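# Retrieve spanner from under battery guard into tray

## Task

Pull the spanner out from beneath the transparent guard over the UPS batteries and leave it lying flat inside the tray. The exposed terminals and the link joining them are still energised even though the breaker is off: the attempt fails if the spanner ever bridges two terminals or if any part of the robot contacts a terminal. The hook on the bench is insulated and may be used as a tool.

## Robot and tools

ROBOT. Two UR7e-type arms, left_arm and right_arm, each ending in a two-finger parallel gripper whose opening runs from 0 to 50 mm. Measured base positions in the scene frame: left_arm (-0.004, +0.530, 0) m, right_arm (-0.038, -0.445, 0) m. The fingers point along the gripper's own +z and close along its x; end_effector_position is the midpoint between the pads, and the fingertips sit 17.5 mm farther out. A block about 10 cm long protrudes toward the gripper's -y and rotates with it. Each arm has a wrist force/torque sensor and a wrist camera.

FRAMES. Scene frame: origin at table-top height halfway between the nominal bases, +x away from the robot over the table, +z up, +y toward left_arm (camera image sides do not follow these names). Reported positions, orientations (quat_wxyz) and velocities use the scene frame. Motion offsets are instead expressed along each Hand target's own axes (the tool frame).

THE ROW. Every motion command is a row of 18 numbers, each in [-1, 1], always covering both arms: left dx, dy, dz, rx, ry, rz, gripper position, force_limit, speed, then the same nine for the right. The six pose numbers are an offset, not a pose: they shift the arm relative to its Hand target as it stood when the action or move began. Scale: 1.0 equals 0.6 m for dx/dy/dz or 180 degrees for rotation; rx, ry, rz form a single rotation vector. Resending the same offset moves the arm again. Six zeros re-request the current Hand target. The three gripper numbers are absolute settings: position +1 fully open, about -0.65 pads meet, -1 means close until blocked (use this to grip); force_limit -1 about 20 N, 0 about 102 N, +1 about 185 N per pad; speed -1 is 20 mm/s, 0 is 85, +1 is 150. To leave a gripper unchanged, repeat its previous three numbers (0 is a real command). The controller limits each step's orientation change to 32 degrees from the measured one.

TOOLS.
execute_actions(actions, cameras): actions is a list of actions; each action is a table of up to 15 rows, one per 1/30 s step, and a short table repeats its last row. All rows in an action count from that action's starting Hand target. Images return only for an empty list or when cameras names them.
move(target, speed, blend, stop_force, zero, blocking, cameras): straight-line paths. target is one 18-number row or a list of up to 15 rows, each an offset from the same starting Hand targets. speed: m/s, 0.002 to 3.6, default 0.25 (rotation up to twice that in rad/s), one value or one per target. blend: corner rounding in m for lists, 0 means stop at each. stop_force: 3 to 120 N, ends an arm's path when the wrist senses that much push; do not rely on it for light or turning contacts. zero: re-zero before the move (default true). blocking=false returns early, not allowed with stop_force. Paths do not avoid obstacles and stop after 10 s.
wait(seconds 0 to 10), stop() to brake a running move, zoom_image(camera, region [x0, y0, x1, y1] in pixels, at most 504 by 504), zero_wrist_force(arm), read_manual(section), finished_scene(scene, 1 or 2) which ends the scene irreversibly.
Cameras: cam_head_left, cam_head_right, cam_high, cam_left_wrist, cam_right_wrist, each 672x504.

RESULTS. Each call reports per arm: end_effector_position (m), end_effector_quat_wxyz, velocities, Hand target (the last clipped command, which the next offset builds on), Joint positions and Joint torques, Wrist force and Wrist torque in the gripper's axes plus a line with the peak since the last report, and gripper data. object_status: 0 moving, 1 blocked while opening, 2 blocked while closing (a real grip), 3 reached the commanded position or pads touching (usually empty). Gap in mm is roughly (250 - position_measured) x 0.202. A move adds a move: line such as done, off_target, moving, held or fault, with limits=paced or limits=held. Lines like MOTOR HOT or a FAULT report trouble. A gripper may rest short of its Hand target; send the remaining distance as a new offset.

CAUTIONS. The arms are stiff: commanding even slightly beyond a firm contact can trigger a fault stop lasting 10 s (outside force near 150 N, or wrist joint torque at 25.2 N m). Approach slowly, use stop_force near surfaces, and retreat by commanding back past the contact. Keep the arms apart; touching each other can end the scene. Keep paths clear of an arm's own base. Long holds, stretched poses or pushing into the unreachable heat motors (warning at 70 C, brake stop at 85 C). Never let the spanner or grippers meet the terminals or link; the insulated hook is the safe way to drag the spanner out. Do not drop things, release them while moving, hit hard, or let anything leave the table. The result must stay in place once the robot lets go.

Each tool is called after ">>>" by a JSON object that holds its "name" and its "arguments".

## Session

I'll start by looking at the scene.

>>> {"name": "execute_actions", "arguments": {"actions": []}}

Scene clock: 0.00 s.
left_arm: end_effector_position=(+0.8290, +0.2778, +0.1252) position_measured=3 object_status=3 end_effector_quat_wxyz=(+0.297, +0.547, +0.597, +0.506) | right_arm: end_effector_position=(+0.4886, -0.0731, +0.1747) position_measured=3 object_status=3 end_effector_quat_wxyz=(-0.002, +0.980, -0.192, -0.044)
Joint positions: left_arm=[-0.69 -0.612 1.43 -3.421 -0.651 -0.232] | right_arm=[3.916 -1.987 -1.45 -1.321 1.645 2.749]
Joint velocities: within noise
Joint torques (N m): no reading
Wrist force (N): no reading
Wrist torque (N m): no reading
Wrist force, peak (N): no reading
Hand target: left_arm +0.8290, +0.2778, +0.1252; +0.297, +0.547, +0.597, +0.506 | right_arm +0.4886, -0.0731, +0.1747; -0.002, +0.980, -0.192, -0.044
Tool commands: left_gripper/position=+1.0 left_gripper/force_limit=+1.0 left_gripper/speed=+1.0 right_gripper/position=+1.0 right_gripper/force_limit=+1.0 right_gripper/speed=+1.0

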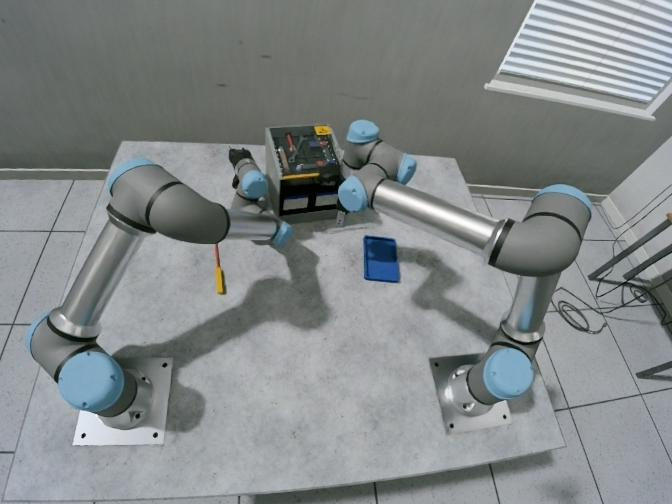

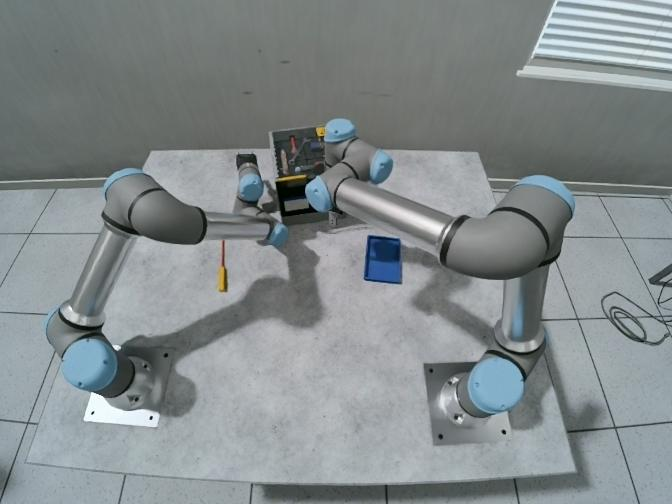

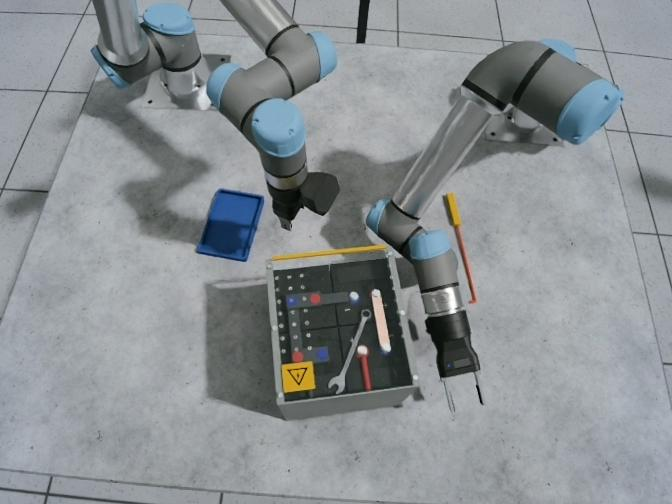

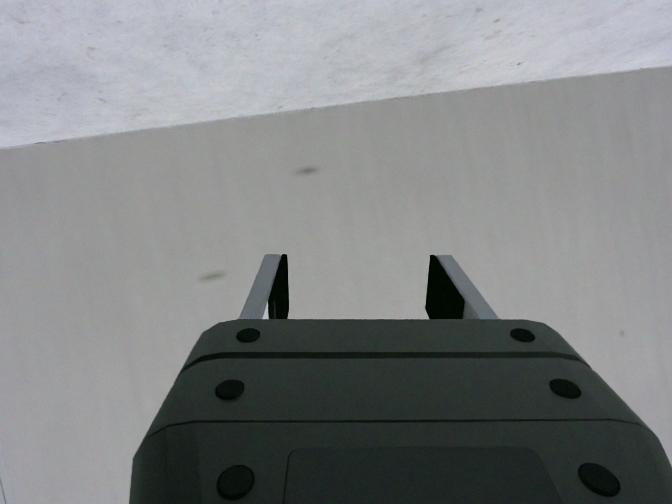

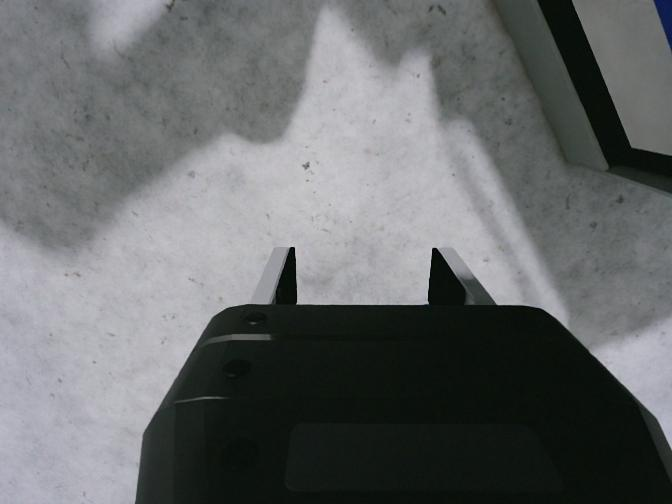

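>>> {"name": "zoom_image", "arguments": {"camera": "cam_high", "region": [250, 230, 440, 430]}}

>>> {"name": "zoom_image", "arguments": {"camera": "cam_high", "region": [180, 170, 500, 430]}}

>>> {"name": "zoom_image", "arguments": {"camera": "cam_head_left", "region": [200, 110, 420, 300]}}

>>> {"name": "zoom_image", "arguments": {"camera": "cam_head_right", "region": [200, 110, 420, 300]}}

Scaled by 2.520 from the camera's 672x504 image, which has a finer 960x720 frame.

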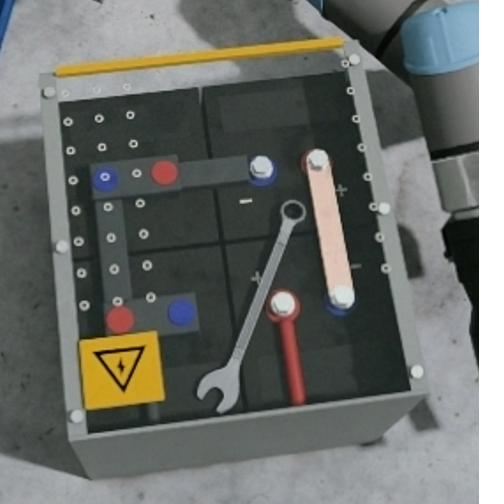

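Scaled by 1.575 from the camera's 672x504 image, which has a finer 960x720 frame.

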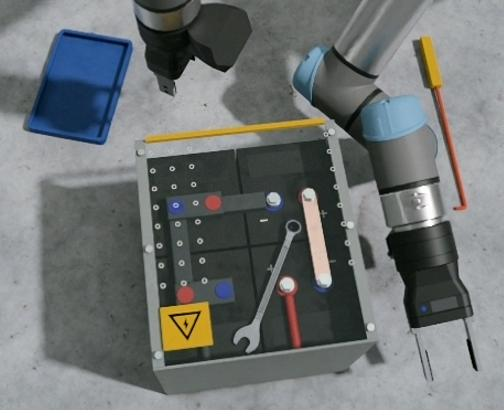

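Scaled by 2.291 from the camera's 672x504 image, which has a finer 960x720 frame.

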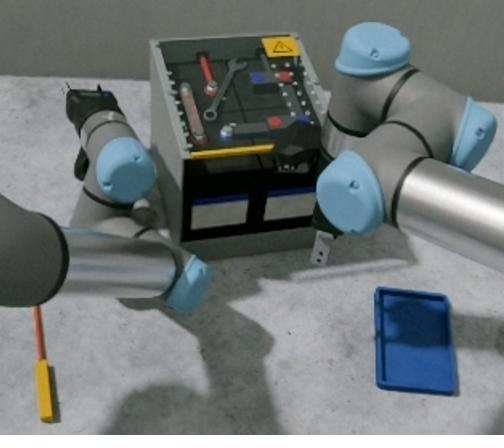

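Scaled by 2.291 from the camera's 672x504 image, which has a finer 960x720 frame.

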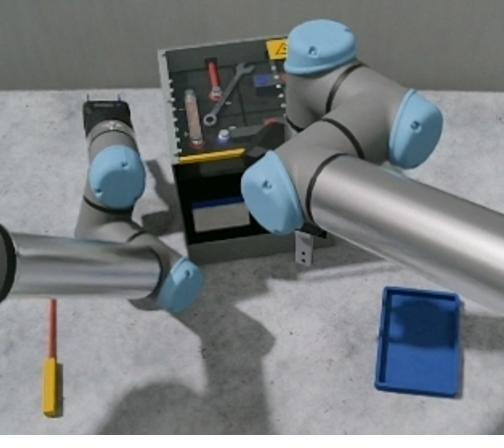

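>>> {"name": "move", "arguments": {"target": [0.083, 0.387, -0.130, 0, 0, 0, 1, 1, 1, -0.0815, 0.297, -0.2396, 0, 0, 0, 1, 1, 1], "speed": 0.25, "cameras": ["all"]}}

Scene clock: 8.67 s.
left_arm: end_effector_position=(+0.8288, +0.2776, +0.3750) position_measured=3 object_status=3 end_effector_quat_wxyz=(+0.297, +0.547, +0.597, +0.506) | right_arm: end_effector_position=(+0.3886, -0.2226, +0.3244) position_measured=3 object_status=3 end_effector_quat_wxyz=(-0.002, +0.980, -0.192, -0.044)
Joint positions: left_arm=[-0.69 -0.947 1.304 -2.96 -0.651 -0.233] | right_arm=[3.846 -1.544 -1.597 -1.622 1.642 2.679]
Joint torques (N m): left_arm=[1.16 -52.59 -28.78 -0.55 2.3 1.89] | right_arm=[4.97 35.19 35.42 1.39 -0.2 1.94]
Wrist force (N): left_arm=[0.1 -0.2 0.3] | right_arm=[-0.5 0.0 0.4]
Wrist torque (N m): left_arm=[0.01 -0.04 0.04] | right_arm=[0.00 0.04 0.00]
Wrist force, peak (N): left_arm=[-0.7 -4.4 1.1] | right_arm=[0.8 -3.3 2.4]
Hand target: left_arm +0.8288, +0.2776, +0.3751; +0.297, +0.547, +0.597, +0.506 | right_arm +0.3885, -0.2226, +0.3245; -0.002, +0.980, -0.192, -0.044
Off the commanded pose: left_arm 0.000 m, 0 deg | right_arm 0.000 m, 0 deg.
move: done
camera_calibration:
cam_left_wrist: T_world_to_cam=[[-0.24605, 0.946896, 0.206996, -0.131815], [0.0232328, -0.207738, 0.977909, -0.309683], [0.968979, 0.245424, 0.029115, -0.749798], [0, 0, 0, 1]] pos_world=[0.7013, 0.2445, 0.351957]
cam_right_wrist: T_world_to_cam=[[0.922064, -0.377821, -0.0839654, -0.406455], [-0.324843, -0.873406, 0.362821, -0.171389], [-0.210417, -0.307269, -0.928068, 0.444831], [0, 0, 0, 1]] pos_world=[0.412703, -0.166576, 0.440889]

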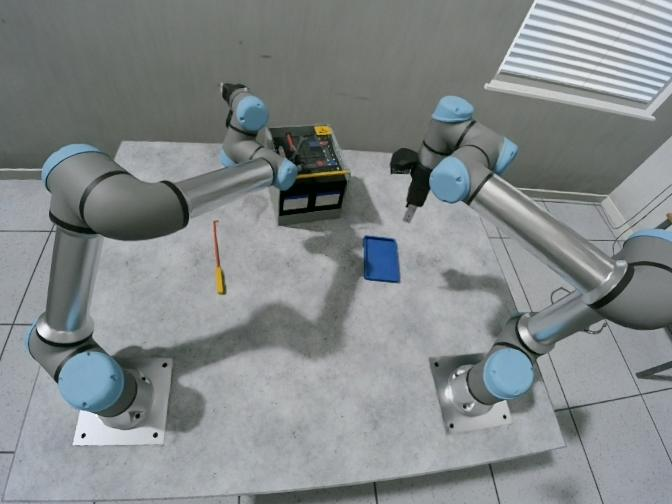

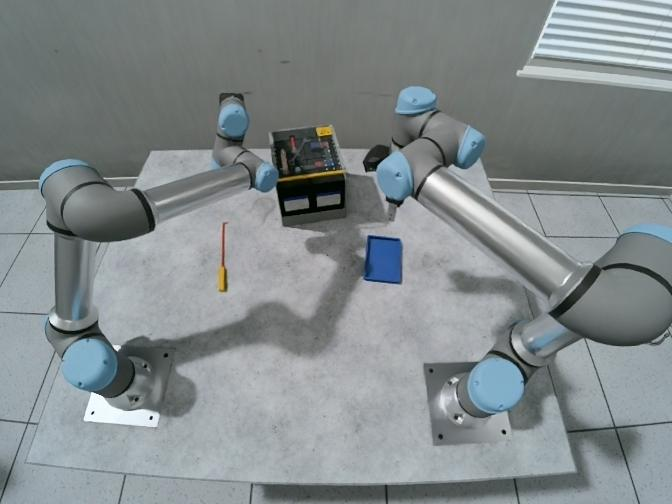

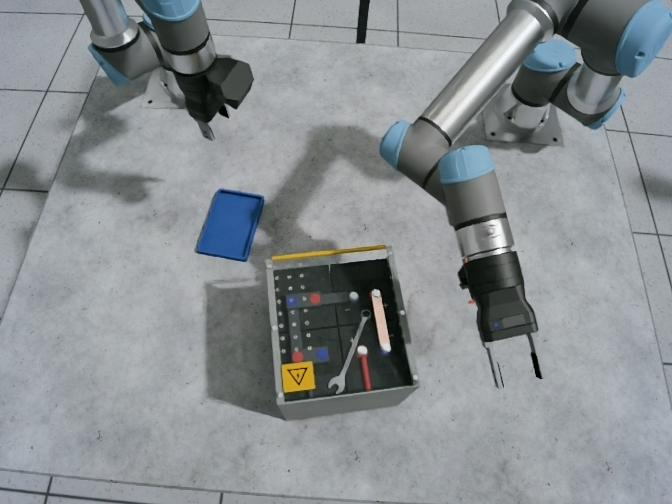

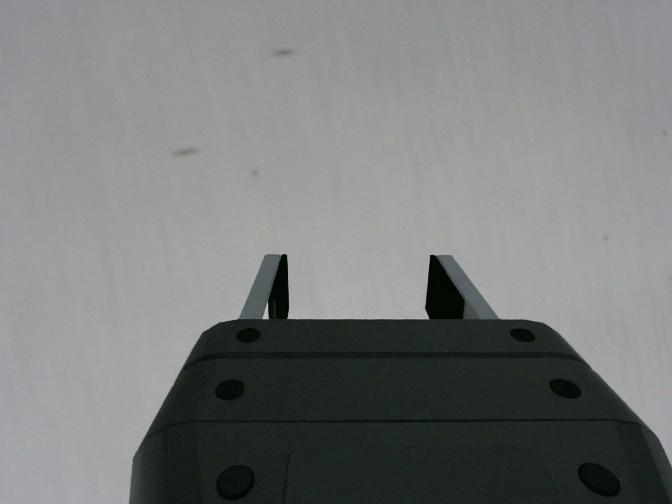

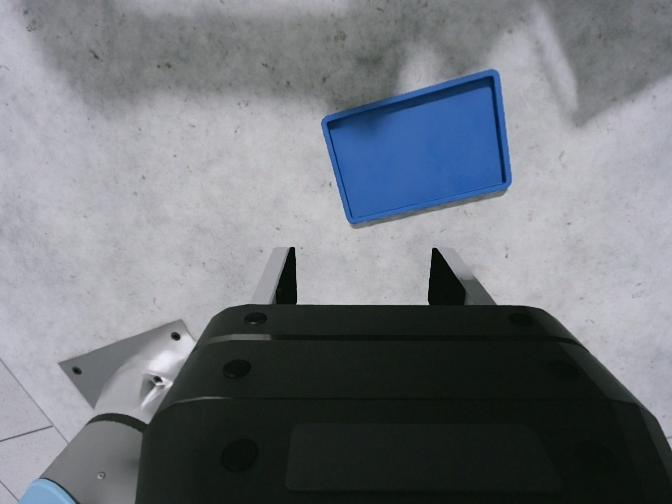

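>>> {"name": "zoom_image", "arguments": {"camera": "cam_head_right", "region": [260, 110, 360, 230]}}

>>> {"name": "zoom_image", "arguments": {"camera": "cam_head_left", "region": [260, 110, 360, 230]}}

>>> {"name": "zoom_image", "arguments": {"camera": "cam_high", "region": [260, 235, 430, 425]}}

>>> {"name": "zoom_image", "arguments": {"camera": "cam_head_right", "region": [200, 210, 250, 300]}}

Scaled by 4.200 from the camera's 672x504 image, which has a finer 960x720 frame.

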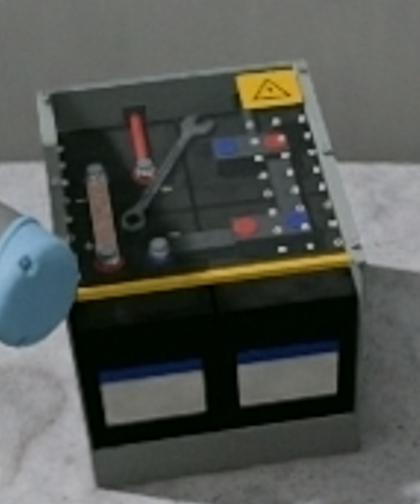

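Scaled by 4.200 from the camera's 672x504 image, which has a finer 960x720 frame.

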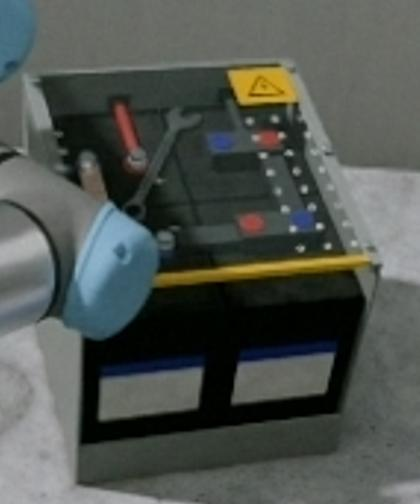

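Scaled by 2.653 from the camera's 672x504 image, which has a finer 960x720 frame.

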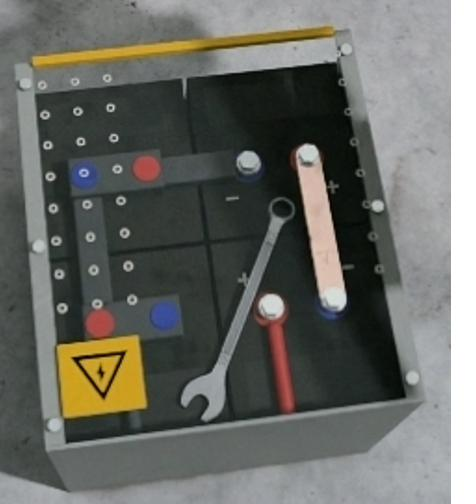

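Scaled by 5.600 from the camera's 672x504 image, which has a finer 960x720 frame.

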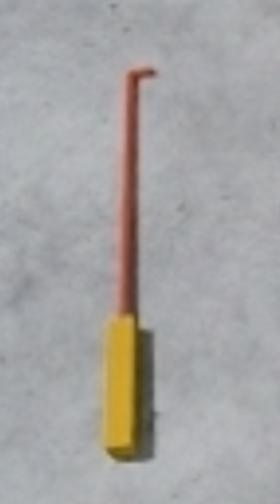

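>>> {"name": "move", "arguments": {"target": [[-0.3457, -0.1335, -0.6187, -0.0778, 0, 0, 1, 1, 1, -0.017, 0.2226, 0.0044, 0, 0, 0, 1, 1, 1], [-0.3815, -0.3007, -0.5627, -0.0778, 0, 0, 1, 1, 1, -0.017, 0.2226, 0.0044, 0, 0, 0, 1, 1, 1]], "speed": 0.3, "blend": 0.03, "cameras": ["all"]}}

Scene clock: 24.40 s.
left_arm: end_effector_position=(+0.5101, -0.0147, +0.2668) position_measured=3 object_status=3 end_effector_quat_wxyz=(+0.363, +0.509, +0.530, +0.573) | right_arm: end_effector_position=(+0.3285, -0.3424, +0.3245) position_measured=3 object_status=3 end_effector_quat_wxyz=(-0.002, +0.980, -0.192, -0.044)
Joint positions: left_arm=[-1.359 -1.031 1.568 -1.706 -0.086 -1.773] | right_arm=[3.709 -1.301 -1.799 -1.672 1.635 2.542]
Joint torques (N m): left_arm=[-7.14 -35.28 -17.78 -0.07 2.23 -2.13] | right_arm=[6.4 3.75 35.32 5.5 0.59 1.93]
Wrist force (N): left_arm=[0.1 0.7 0.2] | right_arm=[0.0 -0.1 0.1]
Wrist torque (N m): left_arm=[0.19 0.13 -0.11] | right_arm=[-0.03 -0.02 0.03]
Wrist force, peak (N): left_arm=[-0.5 3.5 -2.4] | right_arm=[-0.2 -1.5 0.4]
Hand target: left_arm +0.5099, -0.0148, +0.2668; +0.362, +0.507, +0.531, +0.575 | right_arm +0.3285, -0.3424, +0.3245; -0.002, +0.980, -0.192, -0.044
Off the commanded pose: left_arm 0.000 m, 0 deg | right_arm 0.000 m, 0 deg.
move: done
camera_calibration:
cam_left_wrist: T_world_to_cam=[[-0.241616, 0.949227, 0.201469, 0.0880313], [-0.212485, -0.254336, 0.943485, -0.128459], [0.946822, 0.185152, 0.263148, -0.418141], [0, 0, 0, 1]] pos_world=[0.389879, -0.0388138, 0.213497]
cam_right_wrist: T_world_to_cam=[[0.922044, -0.377849, -0.0840507, -0.396257], [-0.324837, -0.873396, 0.362851, -0.295595], [-0.210513, -0.307262, -0.928049, 0.395494], [0, 0, 0, 1]] pos_world=[0.352603, -0.286376, 0.440989]

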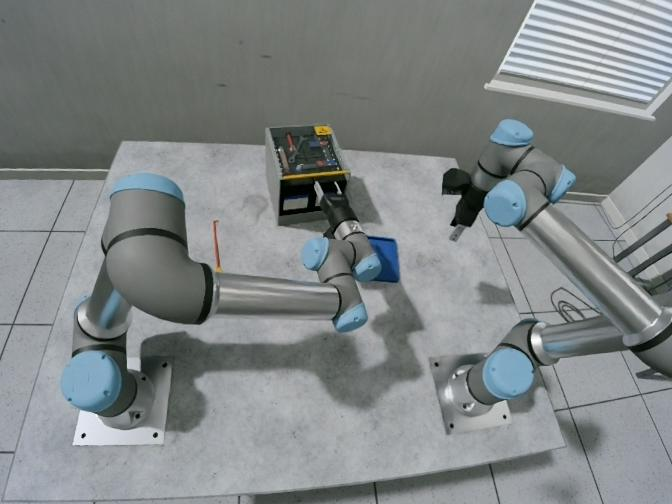

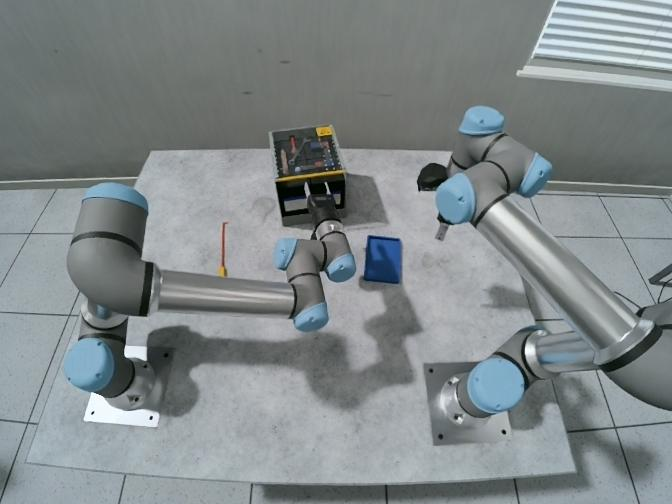

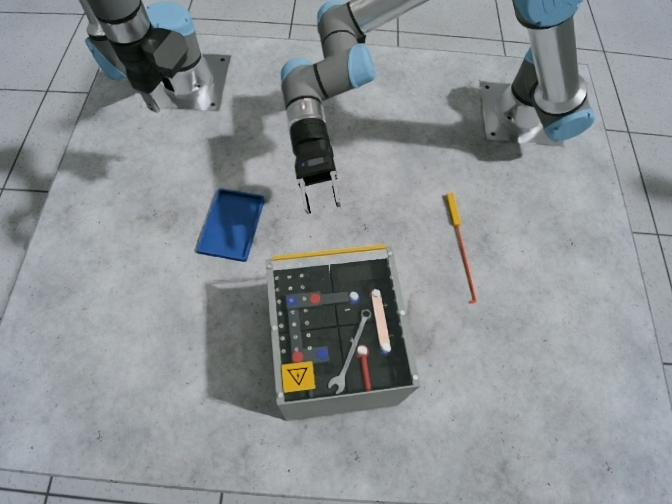

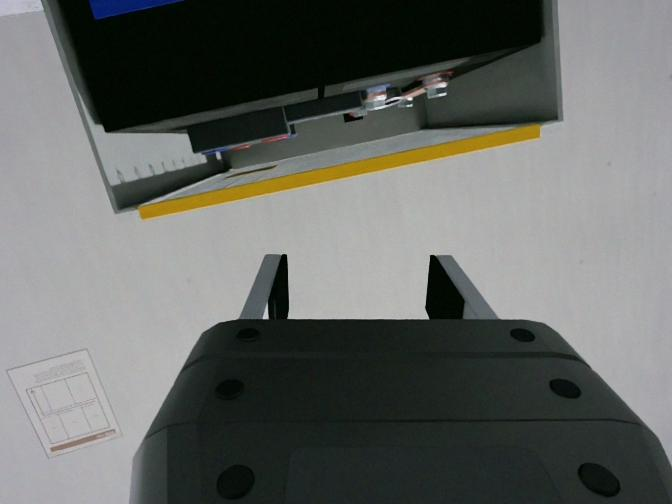

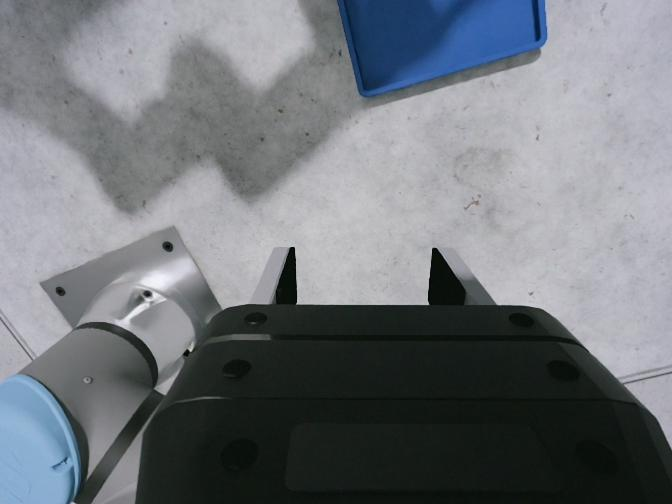

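>>> {"name": "zoom_image", "arguments": {"camera": "cam_left_wrist", "region": [60, 0, 600, 240]}}

>>> {"name": "zoom_image", "arguments": {"camera": "cam_left_wrist", "region": [180, 30, 460, 190]}}

>>> {"name": "zoom_image", "arguments": {"camera": "cam_high", "region": [260, 235, 430, 425]}}

>>> {"name": "zoom_image", "arguments": {"camera": "cam_high", "region": [430, 180, 490, 310]}}

Region (60, 0, 600, 240) is 540x240 pixels. A region can be at most 504 by 504 pixels.

Scaled by 1.800 from the camera's 672x504 image, which has a finer 960x720 frame.

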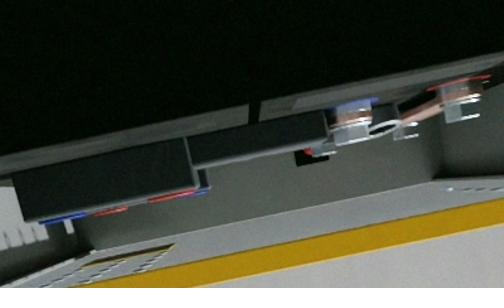

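Scaled by 2.653 from the camera's 672x504 image, which has a finer 960x720 frame.

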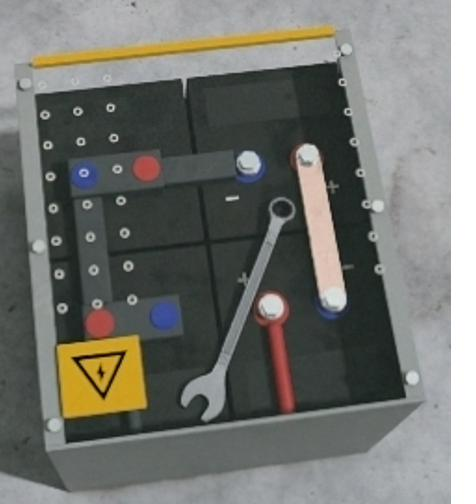

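Scaled by 3.877 from the camera's 672x504 image, which has a finer 960x720 frame.

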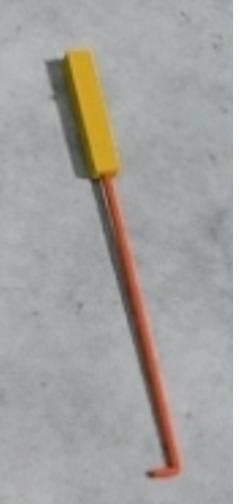

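>>> {"name": "zoom_image", "arguments": {"camera": "cam_high", "region": [325, 275, 405, 355]}}

>>> {"name": "zoom_image", "arguments": {"camera": "cam_high", "region": [310, 335, 400, 405]}}

>>> {"name": "zoom_image", "arguments": {"camera": "cam_left_wrist", "region": [320, 50, 480, 170]}}

Scaled by 6.300 from the camera's 672x504 image, which has a finer 960x720 frame.

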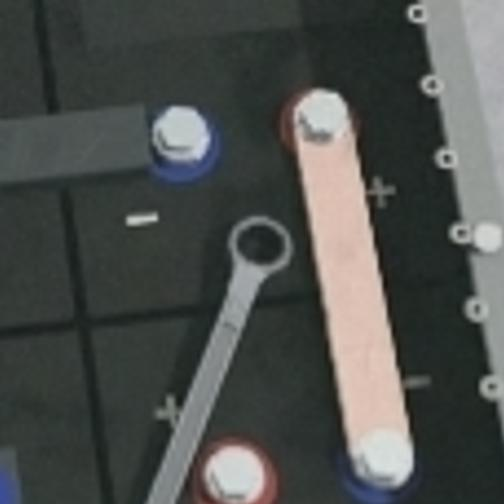

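Scaled by 5.600 from the camera's 672x504 image, which has a finer 960x720 frame.

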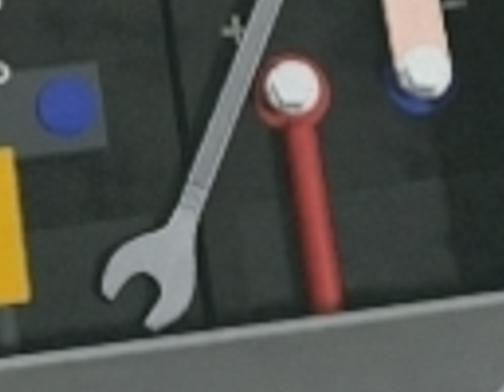

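Scaled by 3.150 from the camera's 672x504 image, which has a finer 960x720 frame.

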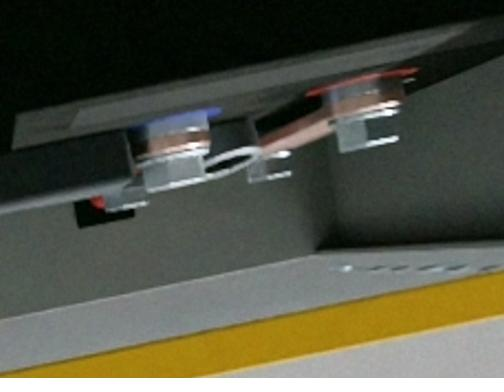

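>>> {"name": "zoom_image", "arguments": {"camera": "cam_left_wrist", "region": [350, 70, 450, 130]}}

Scaled by 5.040 from the camera's 672x504 image, which has a finer 960x720 frame.

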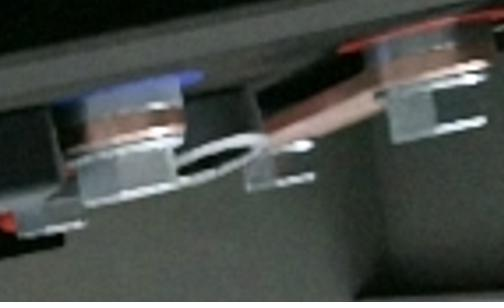

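>>> {"name": "move", "arguments": {"target": [0.126, -0.0079, 0.1165, 0, 0, 0, 1, 1, 1, 0, 0, 0, 0, 0, 0, 1, 1, 1], "speed": 0.2, "cameras": ["cam_left_wrist", "cam_high"]}}

Scene clock: 44.70 s.
left_arm: end_effector_position=(+0.5599, +0.0751, +0.2719) position_measured=3 object_status=3 end_effector_quat_wxyz=(+0.361, +0.507, +0.531, +0.575) | right_arm: end_effector_position=(+0.3285, -0.3424, +0.3245) position_measured=3 object_status=3 end_effector_quat_wxyz=(-0.002, +0.980, -0.192, -0.044)
Joint positions: left_arm=[-1.244 -0.945 1.756 -3.15 -0.108 -0.598] | right_arm=[3.709 -1.301 -1.799 -1.672 1.635 2.542]
Joint torques (N m): left_arm=[7.79 -48 -9.85 -2.24 1.09 -0.59] | right_arm=[6.41 3.41 35.5 5.34 0.6 1.64]
Wrist force (N): left_arm=[0.3 0.6 0.4] | right_arm=[-0.3 -0.6 0.1]
Wrist torque (N m): left_arm=[0.16 0.04 -0.01] | right_arm=[-0.09 0.03 0.02]
Wrist force, peak (N): left_arm=[1.9 0.9 2.5] | right_arm=[-0.4 -0.7 0.3]
Hand target: left_arm +0.5599, +0.0752, +0.2719; +0.362, +0.507, +0.531, +0.575 | right_arm +0.3285, -0.3424, +0.3245; -0.002, +0.980, -0.192, -0.044
Off the commanded pose: left_arm 0.000 m, 0 deg | right_arm 0.000 m, 0 deg.
move: done
camera_calibration:
cam_left_wrist: T_world_to_cam=[[-0.248103, 0.947513, 0.201652, 0.0175868], [-0.212225, -0.256266, 0.943021, -0.0996279], [0.945201, 0.191171, 0.264666, -0.483222], [0, 0, 0, 1]] pos_world=[0.439962, 0.0501829, 0.218297]
Images, in order (width x height): cam_high 672x504, cam_left_wrist 672x504.

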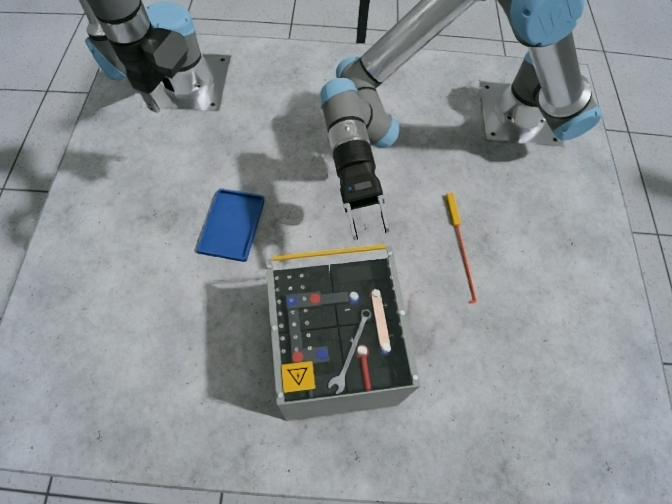

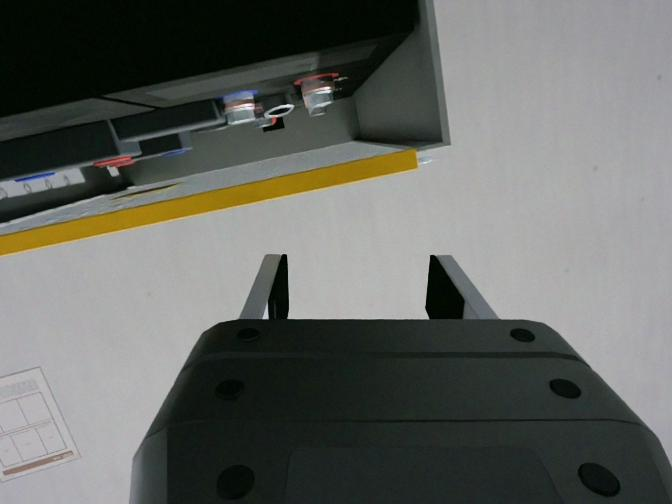

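>>> {"name": "zoom_image", "arguments": {"camera": "cam_left_wrist", "region": [190, 50, 370, 150]}}

>>> {"name": "zoom_image", "arguments": {"camera": "cam_left_wrist", "region": [210, 70, 310, 140]}}

Scaled by 2.800 from the camera's 672x504 image, which has a finer 960x720 frame.

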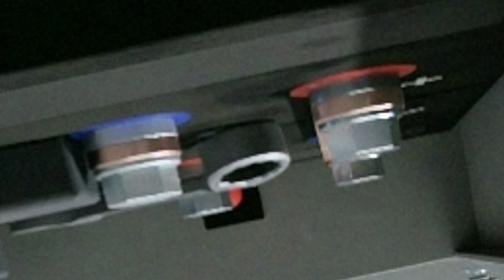

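Scaled by 5.040 from the camera's 672x504 image, which has a finer 960x720 frame.

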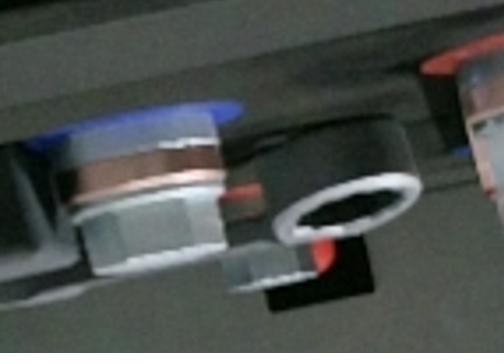

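>>> {"name": "move", "arguments": {"target": [[0.4873, 0.1663, 0.161, 0.2942, -0.3046, 0.1533, 1, 1, 1, 0, 0, 0, 0, 0, 0, 1, 1, 1], [0.4873, 0.1663, 0.161, 0.2942, -0.3046, 0.1533, 1, 1, 1, -0.4672, -0.9228, 0.3905, 0.2448, 0.1508, 0.3016, 1, 1, 1]], "speed": 0.4, "cameras": ["cam_high", "cam_right_wrist", "cam_left_wrist", "cam_head_left"]}}

Scene clock: 105.30 s.
left_arm: end_effector_position=(+0.5998, +0.3601, +0.4203) position_measured=3 object_status=3 end_effector_quat_wxyz=(+0.165, +0.909, +0.376, +0.069) | right_arm: end_effector_position=(+0.2590, +0.2807, +0.1080) position_measured=3 object_status=3 end_effector_quat_wxyz=(-0.291, +0.702, -0.601, +0.249)
Joint positions: left_arm=[-0.433 -1.454 1.34 -1.797 -1.691 0.328] | right_arm=[4.719 -2.252 -1.468 -0.865 0.793 4.529]
Joint torques (N m): left_arm=[8.71 -23.42 -33.71 -1.8 -1.46 1.81] | right_arm=[4.32 42.01 31.21 1.78 -2.73 1.54]
Wrist force (N): left_arm=[1.1 0.1 0.8] | right_arm=[0.7 0.3 -0.6]
Wrist torque (N m): left_arm=[-0.10 -0.32 0.22] | right_arm=[-0.02 -0.05 0.34]
Wrist force, peak (N): left_arm=[3.1 -0.3 -0.4] | right_arm=[-3.8 1.9 0.7]
Hand target: left_arm +0.5998, +0.3601, +0.4203; +0.165, +0.909, +0.376, +0.069 | right_arm +0.2590, +0.2807, +0.1079; -0.290, +0.702, -0.601, +0.249
Off the commanded pose: left_arm 0.000 m, 0 deg | right_arm 0.000 m, 0 deg.
move: done
camera_calibration:
cam_left_wrist: T_world_to_cam=[[0.701171, 0.712607, 0.0234808, -0.682346], [0.530448, -0.543375, 0.650667, -0.377324], [0.476429, -0.443773, -0.759, 0.325316], [0, 0, 0, 1]] pos_world=[0.523602, 0.425583, 0.508449]
cam_right_wrist: T_world_to_cam=[[0.152155, -0.988355, 0.00197551, 0.246545], [-0.899732, -0.139339, -0.413602, 0.331319], [0.409061, 0.0611543, -0.910456, 0.105548], [0, 0, 0, 1]] pos_world=[0.21741, 0.283385, 0.232644]
Images, in order (width x height): cam_head_left 672x504, cam_high 672x504, cam_left_wrist 672x504, cam_right_wrist 672x504.

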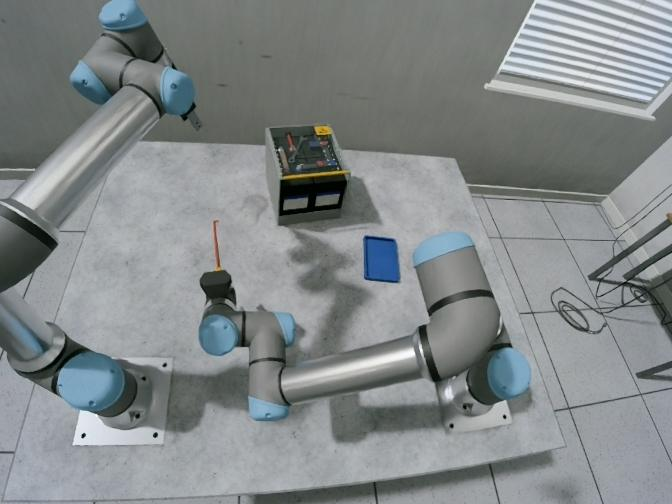

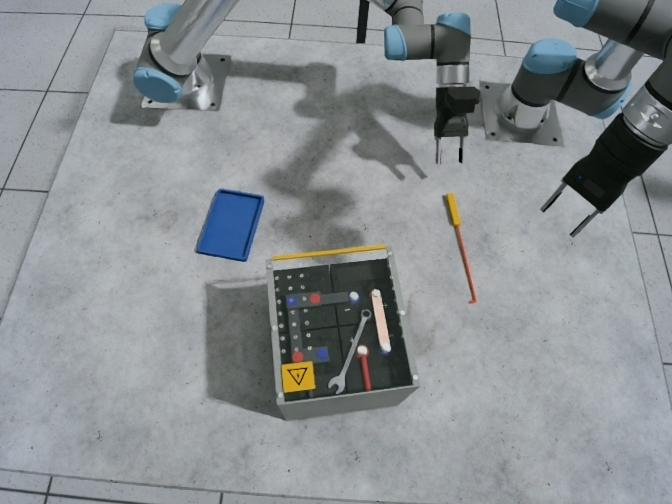

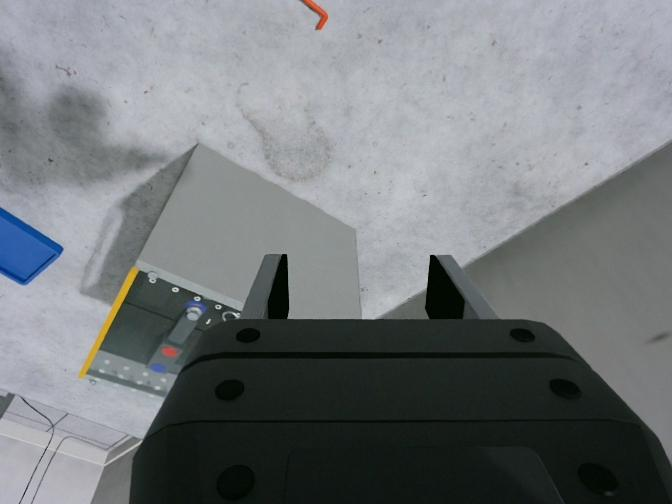

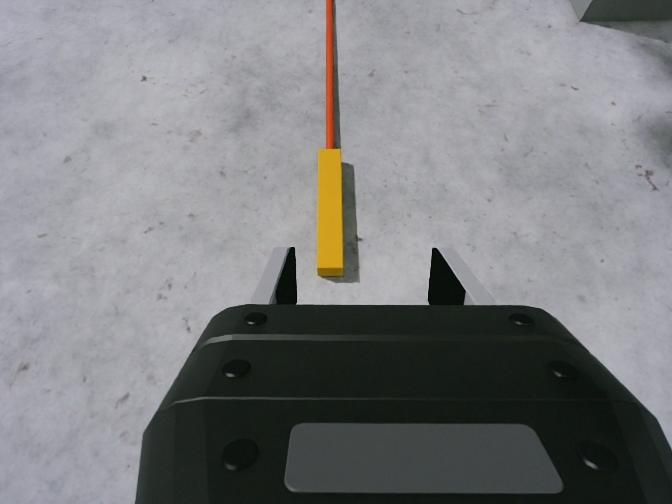

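>>> {"name": "move", "arguments": {"target": [0, 0, 0, 0, 0, 0, 1, 1, 1, -0.0233, -0.0223, 0.1707, 0, 0, 0, 1, 1, 1], "speed": 0.2, "cameras": ["cam_right_wrist"]}}

>>> {"name": "zoom_image", "arguments": {"camera": "cam_right_wrist", "region": [240, 60, 480, 320]}}

Scene clock: 109.70 s.
left_arm: end_effector_position=(+0.5998, +0.3601, +0.4203) position_measured=3 object_status=3 end_effector_quat_wxyz=(+0.165, +0.909, +0.376, +0.069) | right_arm: end_effector_position=(+0.3377, +0.3071, +0.0450) position_measured=3 object_status=3 end_effector_quat_wxyz=(-0.290, +0.702, -0.601, +0.249)
Joint positions: left_arm=[-0.433 -1.454 1.34 -1.797 -1.691 0.328] | right_arm=[4.61 -2.44 -1.333 -0.708 0.813 4.38]
Joint torques (N m): left_arm=[9.36 -26.14 -26.7 -3.7 -1.18 1.04] | right_arm=[-4.58 51.92 21.24 3.06 -3.11 0.28]
Wrist force (N): left_arm=[1.2 0.0 0.9] | right_arm=[0.3 0.4 -0.6]
Wrist torque (N m): left_arm=[-0.11 -0.34 0.22] | right_arm=[-0.01 0.07 0.24]
Wrist force, peak (N): left_arm=[1.4 0.0 1.0] | right_arm=[0.7 0.9 -3.8]
Hand target: left_arm +0.5998, +0.3601, +0.4203; +0.165, +0.909, +0.376, +0.069 | right_arm +0.3378, +0.3071, +0.0450; -0.290, +0.702, -0.601, +0.249
Off the commanded pose: left_arm 0.000 m, 0 deg | right_arm 0.000 m, 0 deg.
move: done
camera_calibration:
cam_right_wrist: T_world_to_cam=[[0.152115, -0.988361, 0.00206567, 0.260801], [-0.899738, -0.13934, -0.413589, 0.379701], [0.409063, 0.0610547, -0.910461, 0.0145449], [0, 0, 0, 1]] pos_world=[0.29601, 0.309785, 0.169744]
Images, in order (width x height): cam_right_wrist 672x504.

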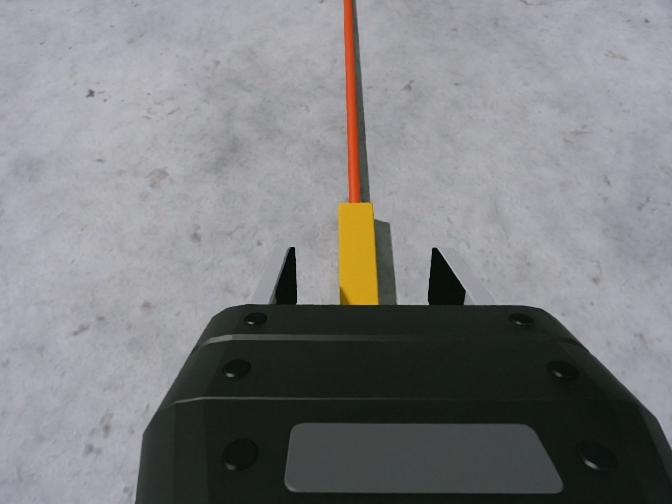

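Scaled by 1.938 from the camera's 672x504 image, which has a finer 960x720 frame.

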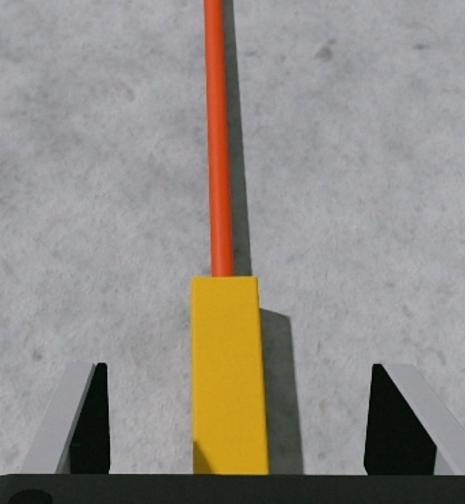

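>>> {"name": "move", "arguments": {"target": [0, 0, 0, 0, 0, 0, 1, 1, 1, -0.0017, 0.0354, 0.0354, 0, 0, 0, 1, 1, 1], "speed": 0.025, "stop_force": 4}}

Scene clock: 112.43 s.
left_arm: end_effector_position=(+0.5998, +0.3601, +0.4203) position_measured=3 object_status=3 end_effector_quat_wxyz=(+0.165, +0.909, +0.376, +0.069) | right_arm: end_effector_position=(+0.3376, +0.3079, +0.0211) position_measured=3 object_status=3 end_effector_quat_wxyz=(-0.290, +0.702, -0.601, +0.249)
Joint positions: left_arm=[-0.433 -1.454 1.34 -1.797 -1.691 0.328] | right_arm=[4.611 -2.476 -1.335 -0.67 0.813 4.381]
Joint torques (N m): left_arm=[7.68 -26.8 -24.33 -4.47 -1.16 0.67] | right_arm=[-6.86 67.61 12.23 5.87 -1.02 -1.51]
Wrist force (N): left_arm=[1.3 -0.2 0.9] | right_arm=[1.0 -0.4 -0.3]
Wrist torque (N m): left_arm=[-0.14 -0.34 0.22] | right_arm=[0.01 -0.04 0.28]
Wrist force, peak (N): left_arm=[1.3 0.0 1.0] | right_arm=[4.9 -17.2 -21.6]
Hand target: left_arm +0.5998, +0.3601, +0.4203; +0.165, +0.909, +0.376, +0.069 | right_arm +0.3377, +0.3078, +0.0211; -0.290, +0.702, -0.601, +0.249 (not the last commanded pose)
Off the commanded pose: left_arm 0.000 m, 0 deg | right_arm 0.006 m, 0 deg.
move: contact (right_arm)

>>> {"name": "move", "arguments": {"target": [[0, 0, 0, 0, 0, 0, 1, 1, 1, 0, -0.0018, -0.0018, 0, 0, 0, 1, 1, 1], [0, 0, 0, 0, 0, 0, 1, 1, 1, 0, -0.0018, -0.0018, 0, 0, 0, -1, 0.3, -0.5], [0, 0, 0, 0, 0, 0, 1, 1, 1, 0, -0.0725, -0.0725, 0, 0, 0, -1, 0.3, -0.5]], "speed": [0.02, 0.05, 0.1], "cameras": ["cam_right_wrist", "cam_high"]}}

>>> {"name": "zoom_image", "arguments": {"camera": "cam_right_wrist", "region": [240, 0, 480, 320]}}

Scene clock: 115.73 s.
left_arm: end_effector_position=(+0.5998, +0.3601, +0.4203) position_measured=3 object_status=3 end_effector_quat_wxyz=(+0.165, +0.909, +0.376, +0.069) | right_arm: end_effector_position=(+0.3377, +0.3080, +0.0827) position_measured=179 object_status=2 end_effector_quat_wxyz=(-0.291, +0.702, -0.601, +0.249)
Joint positions: left_arm=[-0.433 -1.454 1.34 -1.797 -1.691 0.328] | right_arm=[4.61 -2.39 -1.315 -0.775 0.813 4.381]
Joint torques (N m): left_arm=[7.75 -30.09 -24.64 -4.25 -1.14 0.11] | right_arm=[5.15 49.23 14 5.97 -1.94 1.96]
Wrist force (N): left_arm=[1.2 0.1 1.1] | right_arm=[0.4 1.0 0.5]
Wrist torque (N m): left_arm=[-0.09 -0.34 0.22] | right_arm=[0.02 0.03 0.26]
Wrist force, peak (N): left_arm=[1.2 0.1 1.1] | right_arm=[1.1 2.5 2.2]
Hand target: left_arm +0.5998, +0.3601, +0.4203; +0.165, +0.909, +0.376, +0.069 | right_arm +0.3376, +0.3079, +0.0826; -0.290, +0.702, -0.601, +0.249
Off the commanded pose: left_arm 0.000 m, 0 deg | right_arm 0.000 m, 0 deg.
move: done
camera_calibration:
cam_right_wrist: T_world_to_cam=[[0.15206, -0.988369, 0.00194848, 0.261558], [-0.899694, -0.139233, -0.413721, 0.395344], [0.40918, 0.0611572, -0.910402, 0.0486505], [0, 0, 0, 1]] pos_world=[0.29601, 0.310585, 0.207344]
Images, in order (width x height): cam_high 672x504, cam_right_wrist 672x504.

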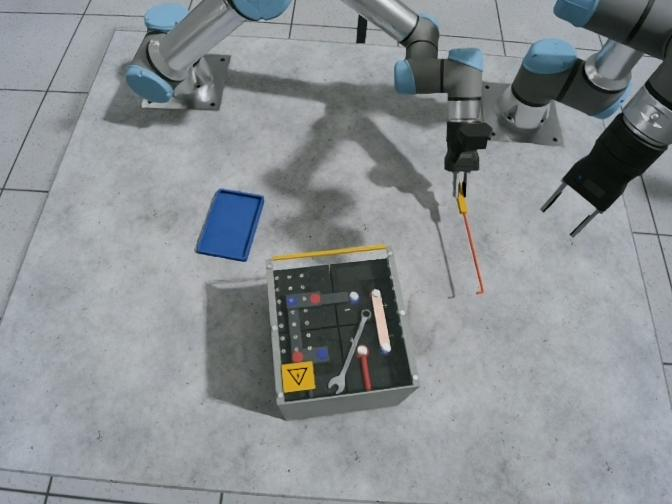

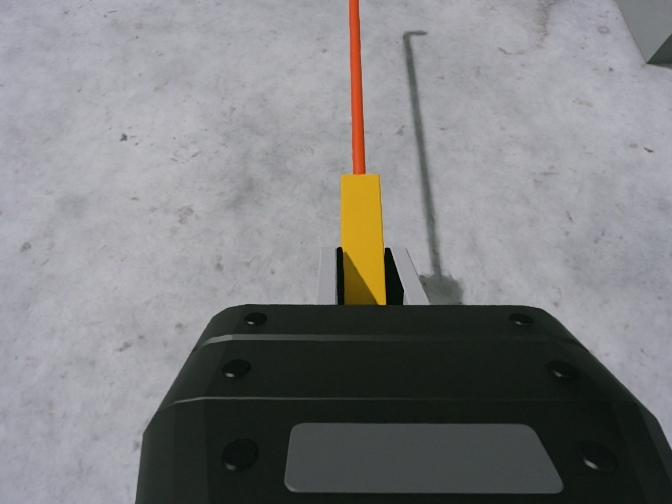

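Scaled by 1.575 from the camera's 672x504 image, which has a finer 960x720 frame.

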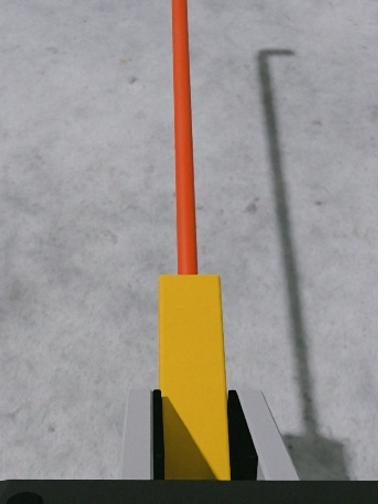

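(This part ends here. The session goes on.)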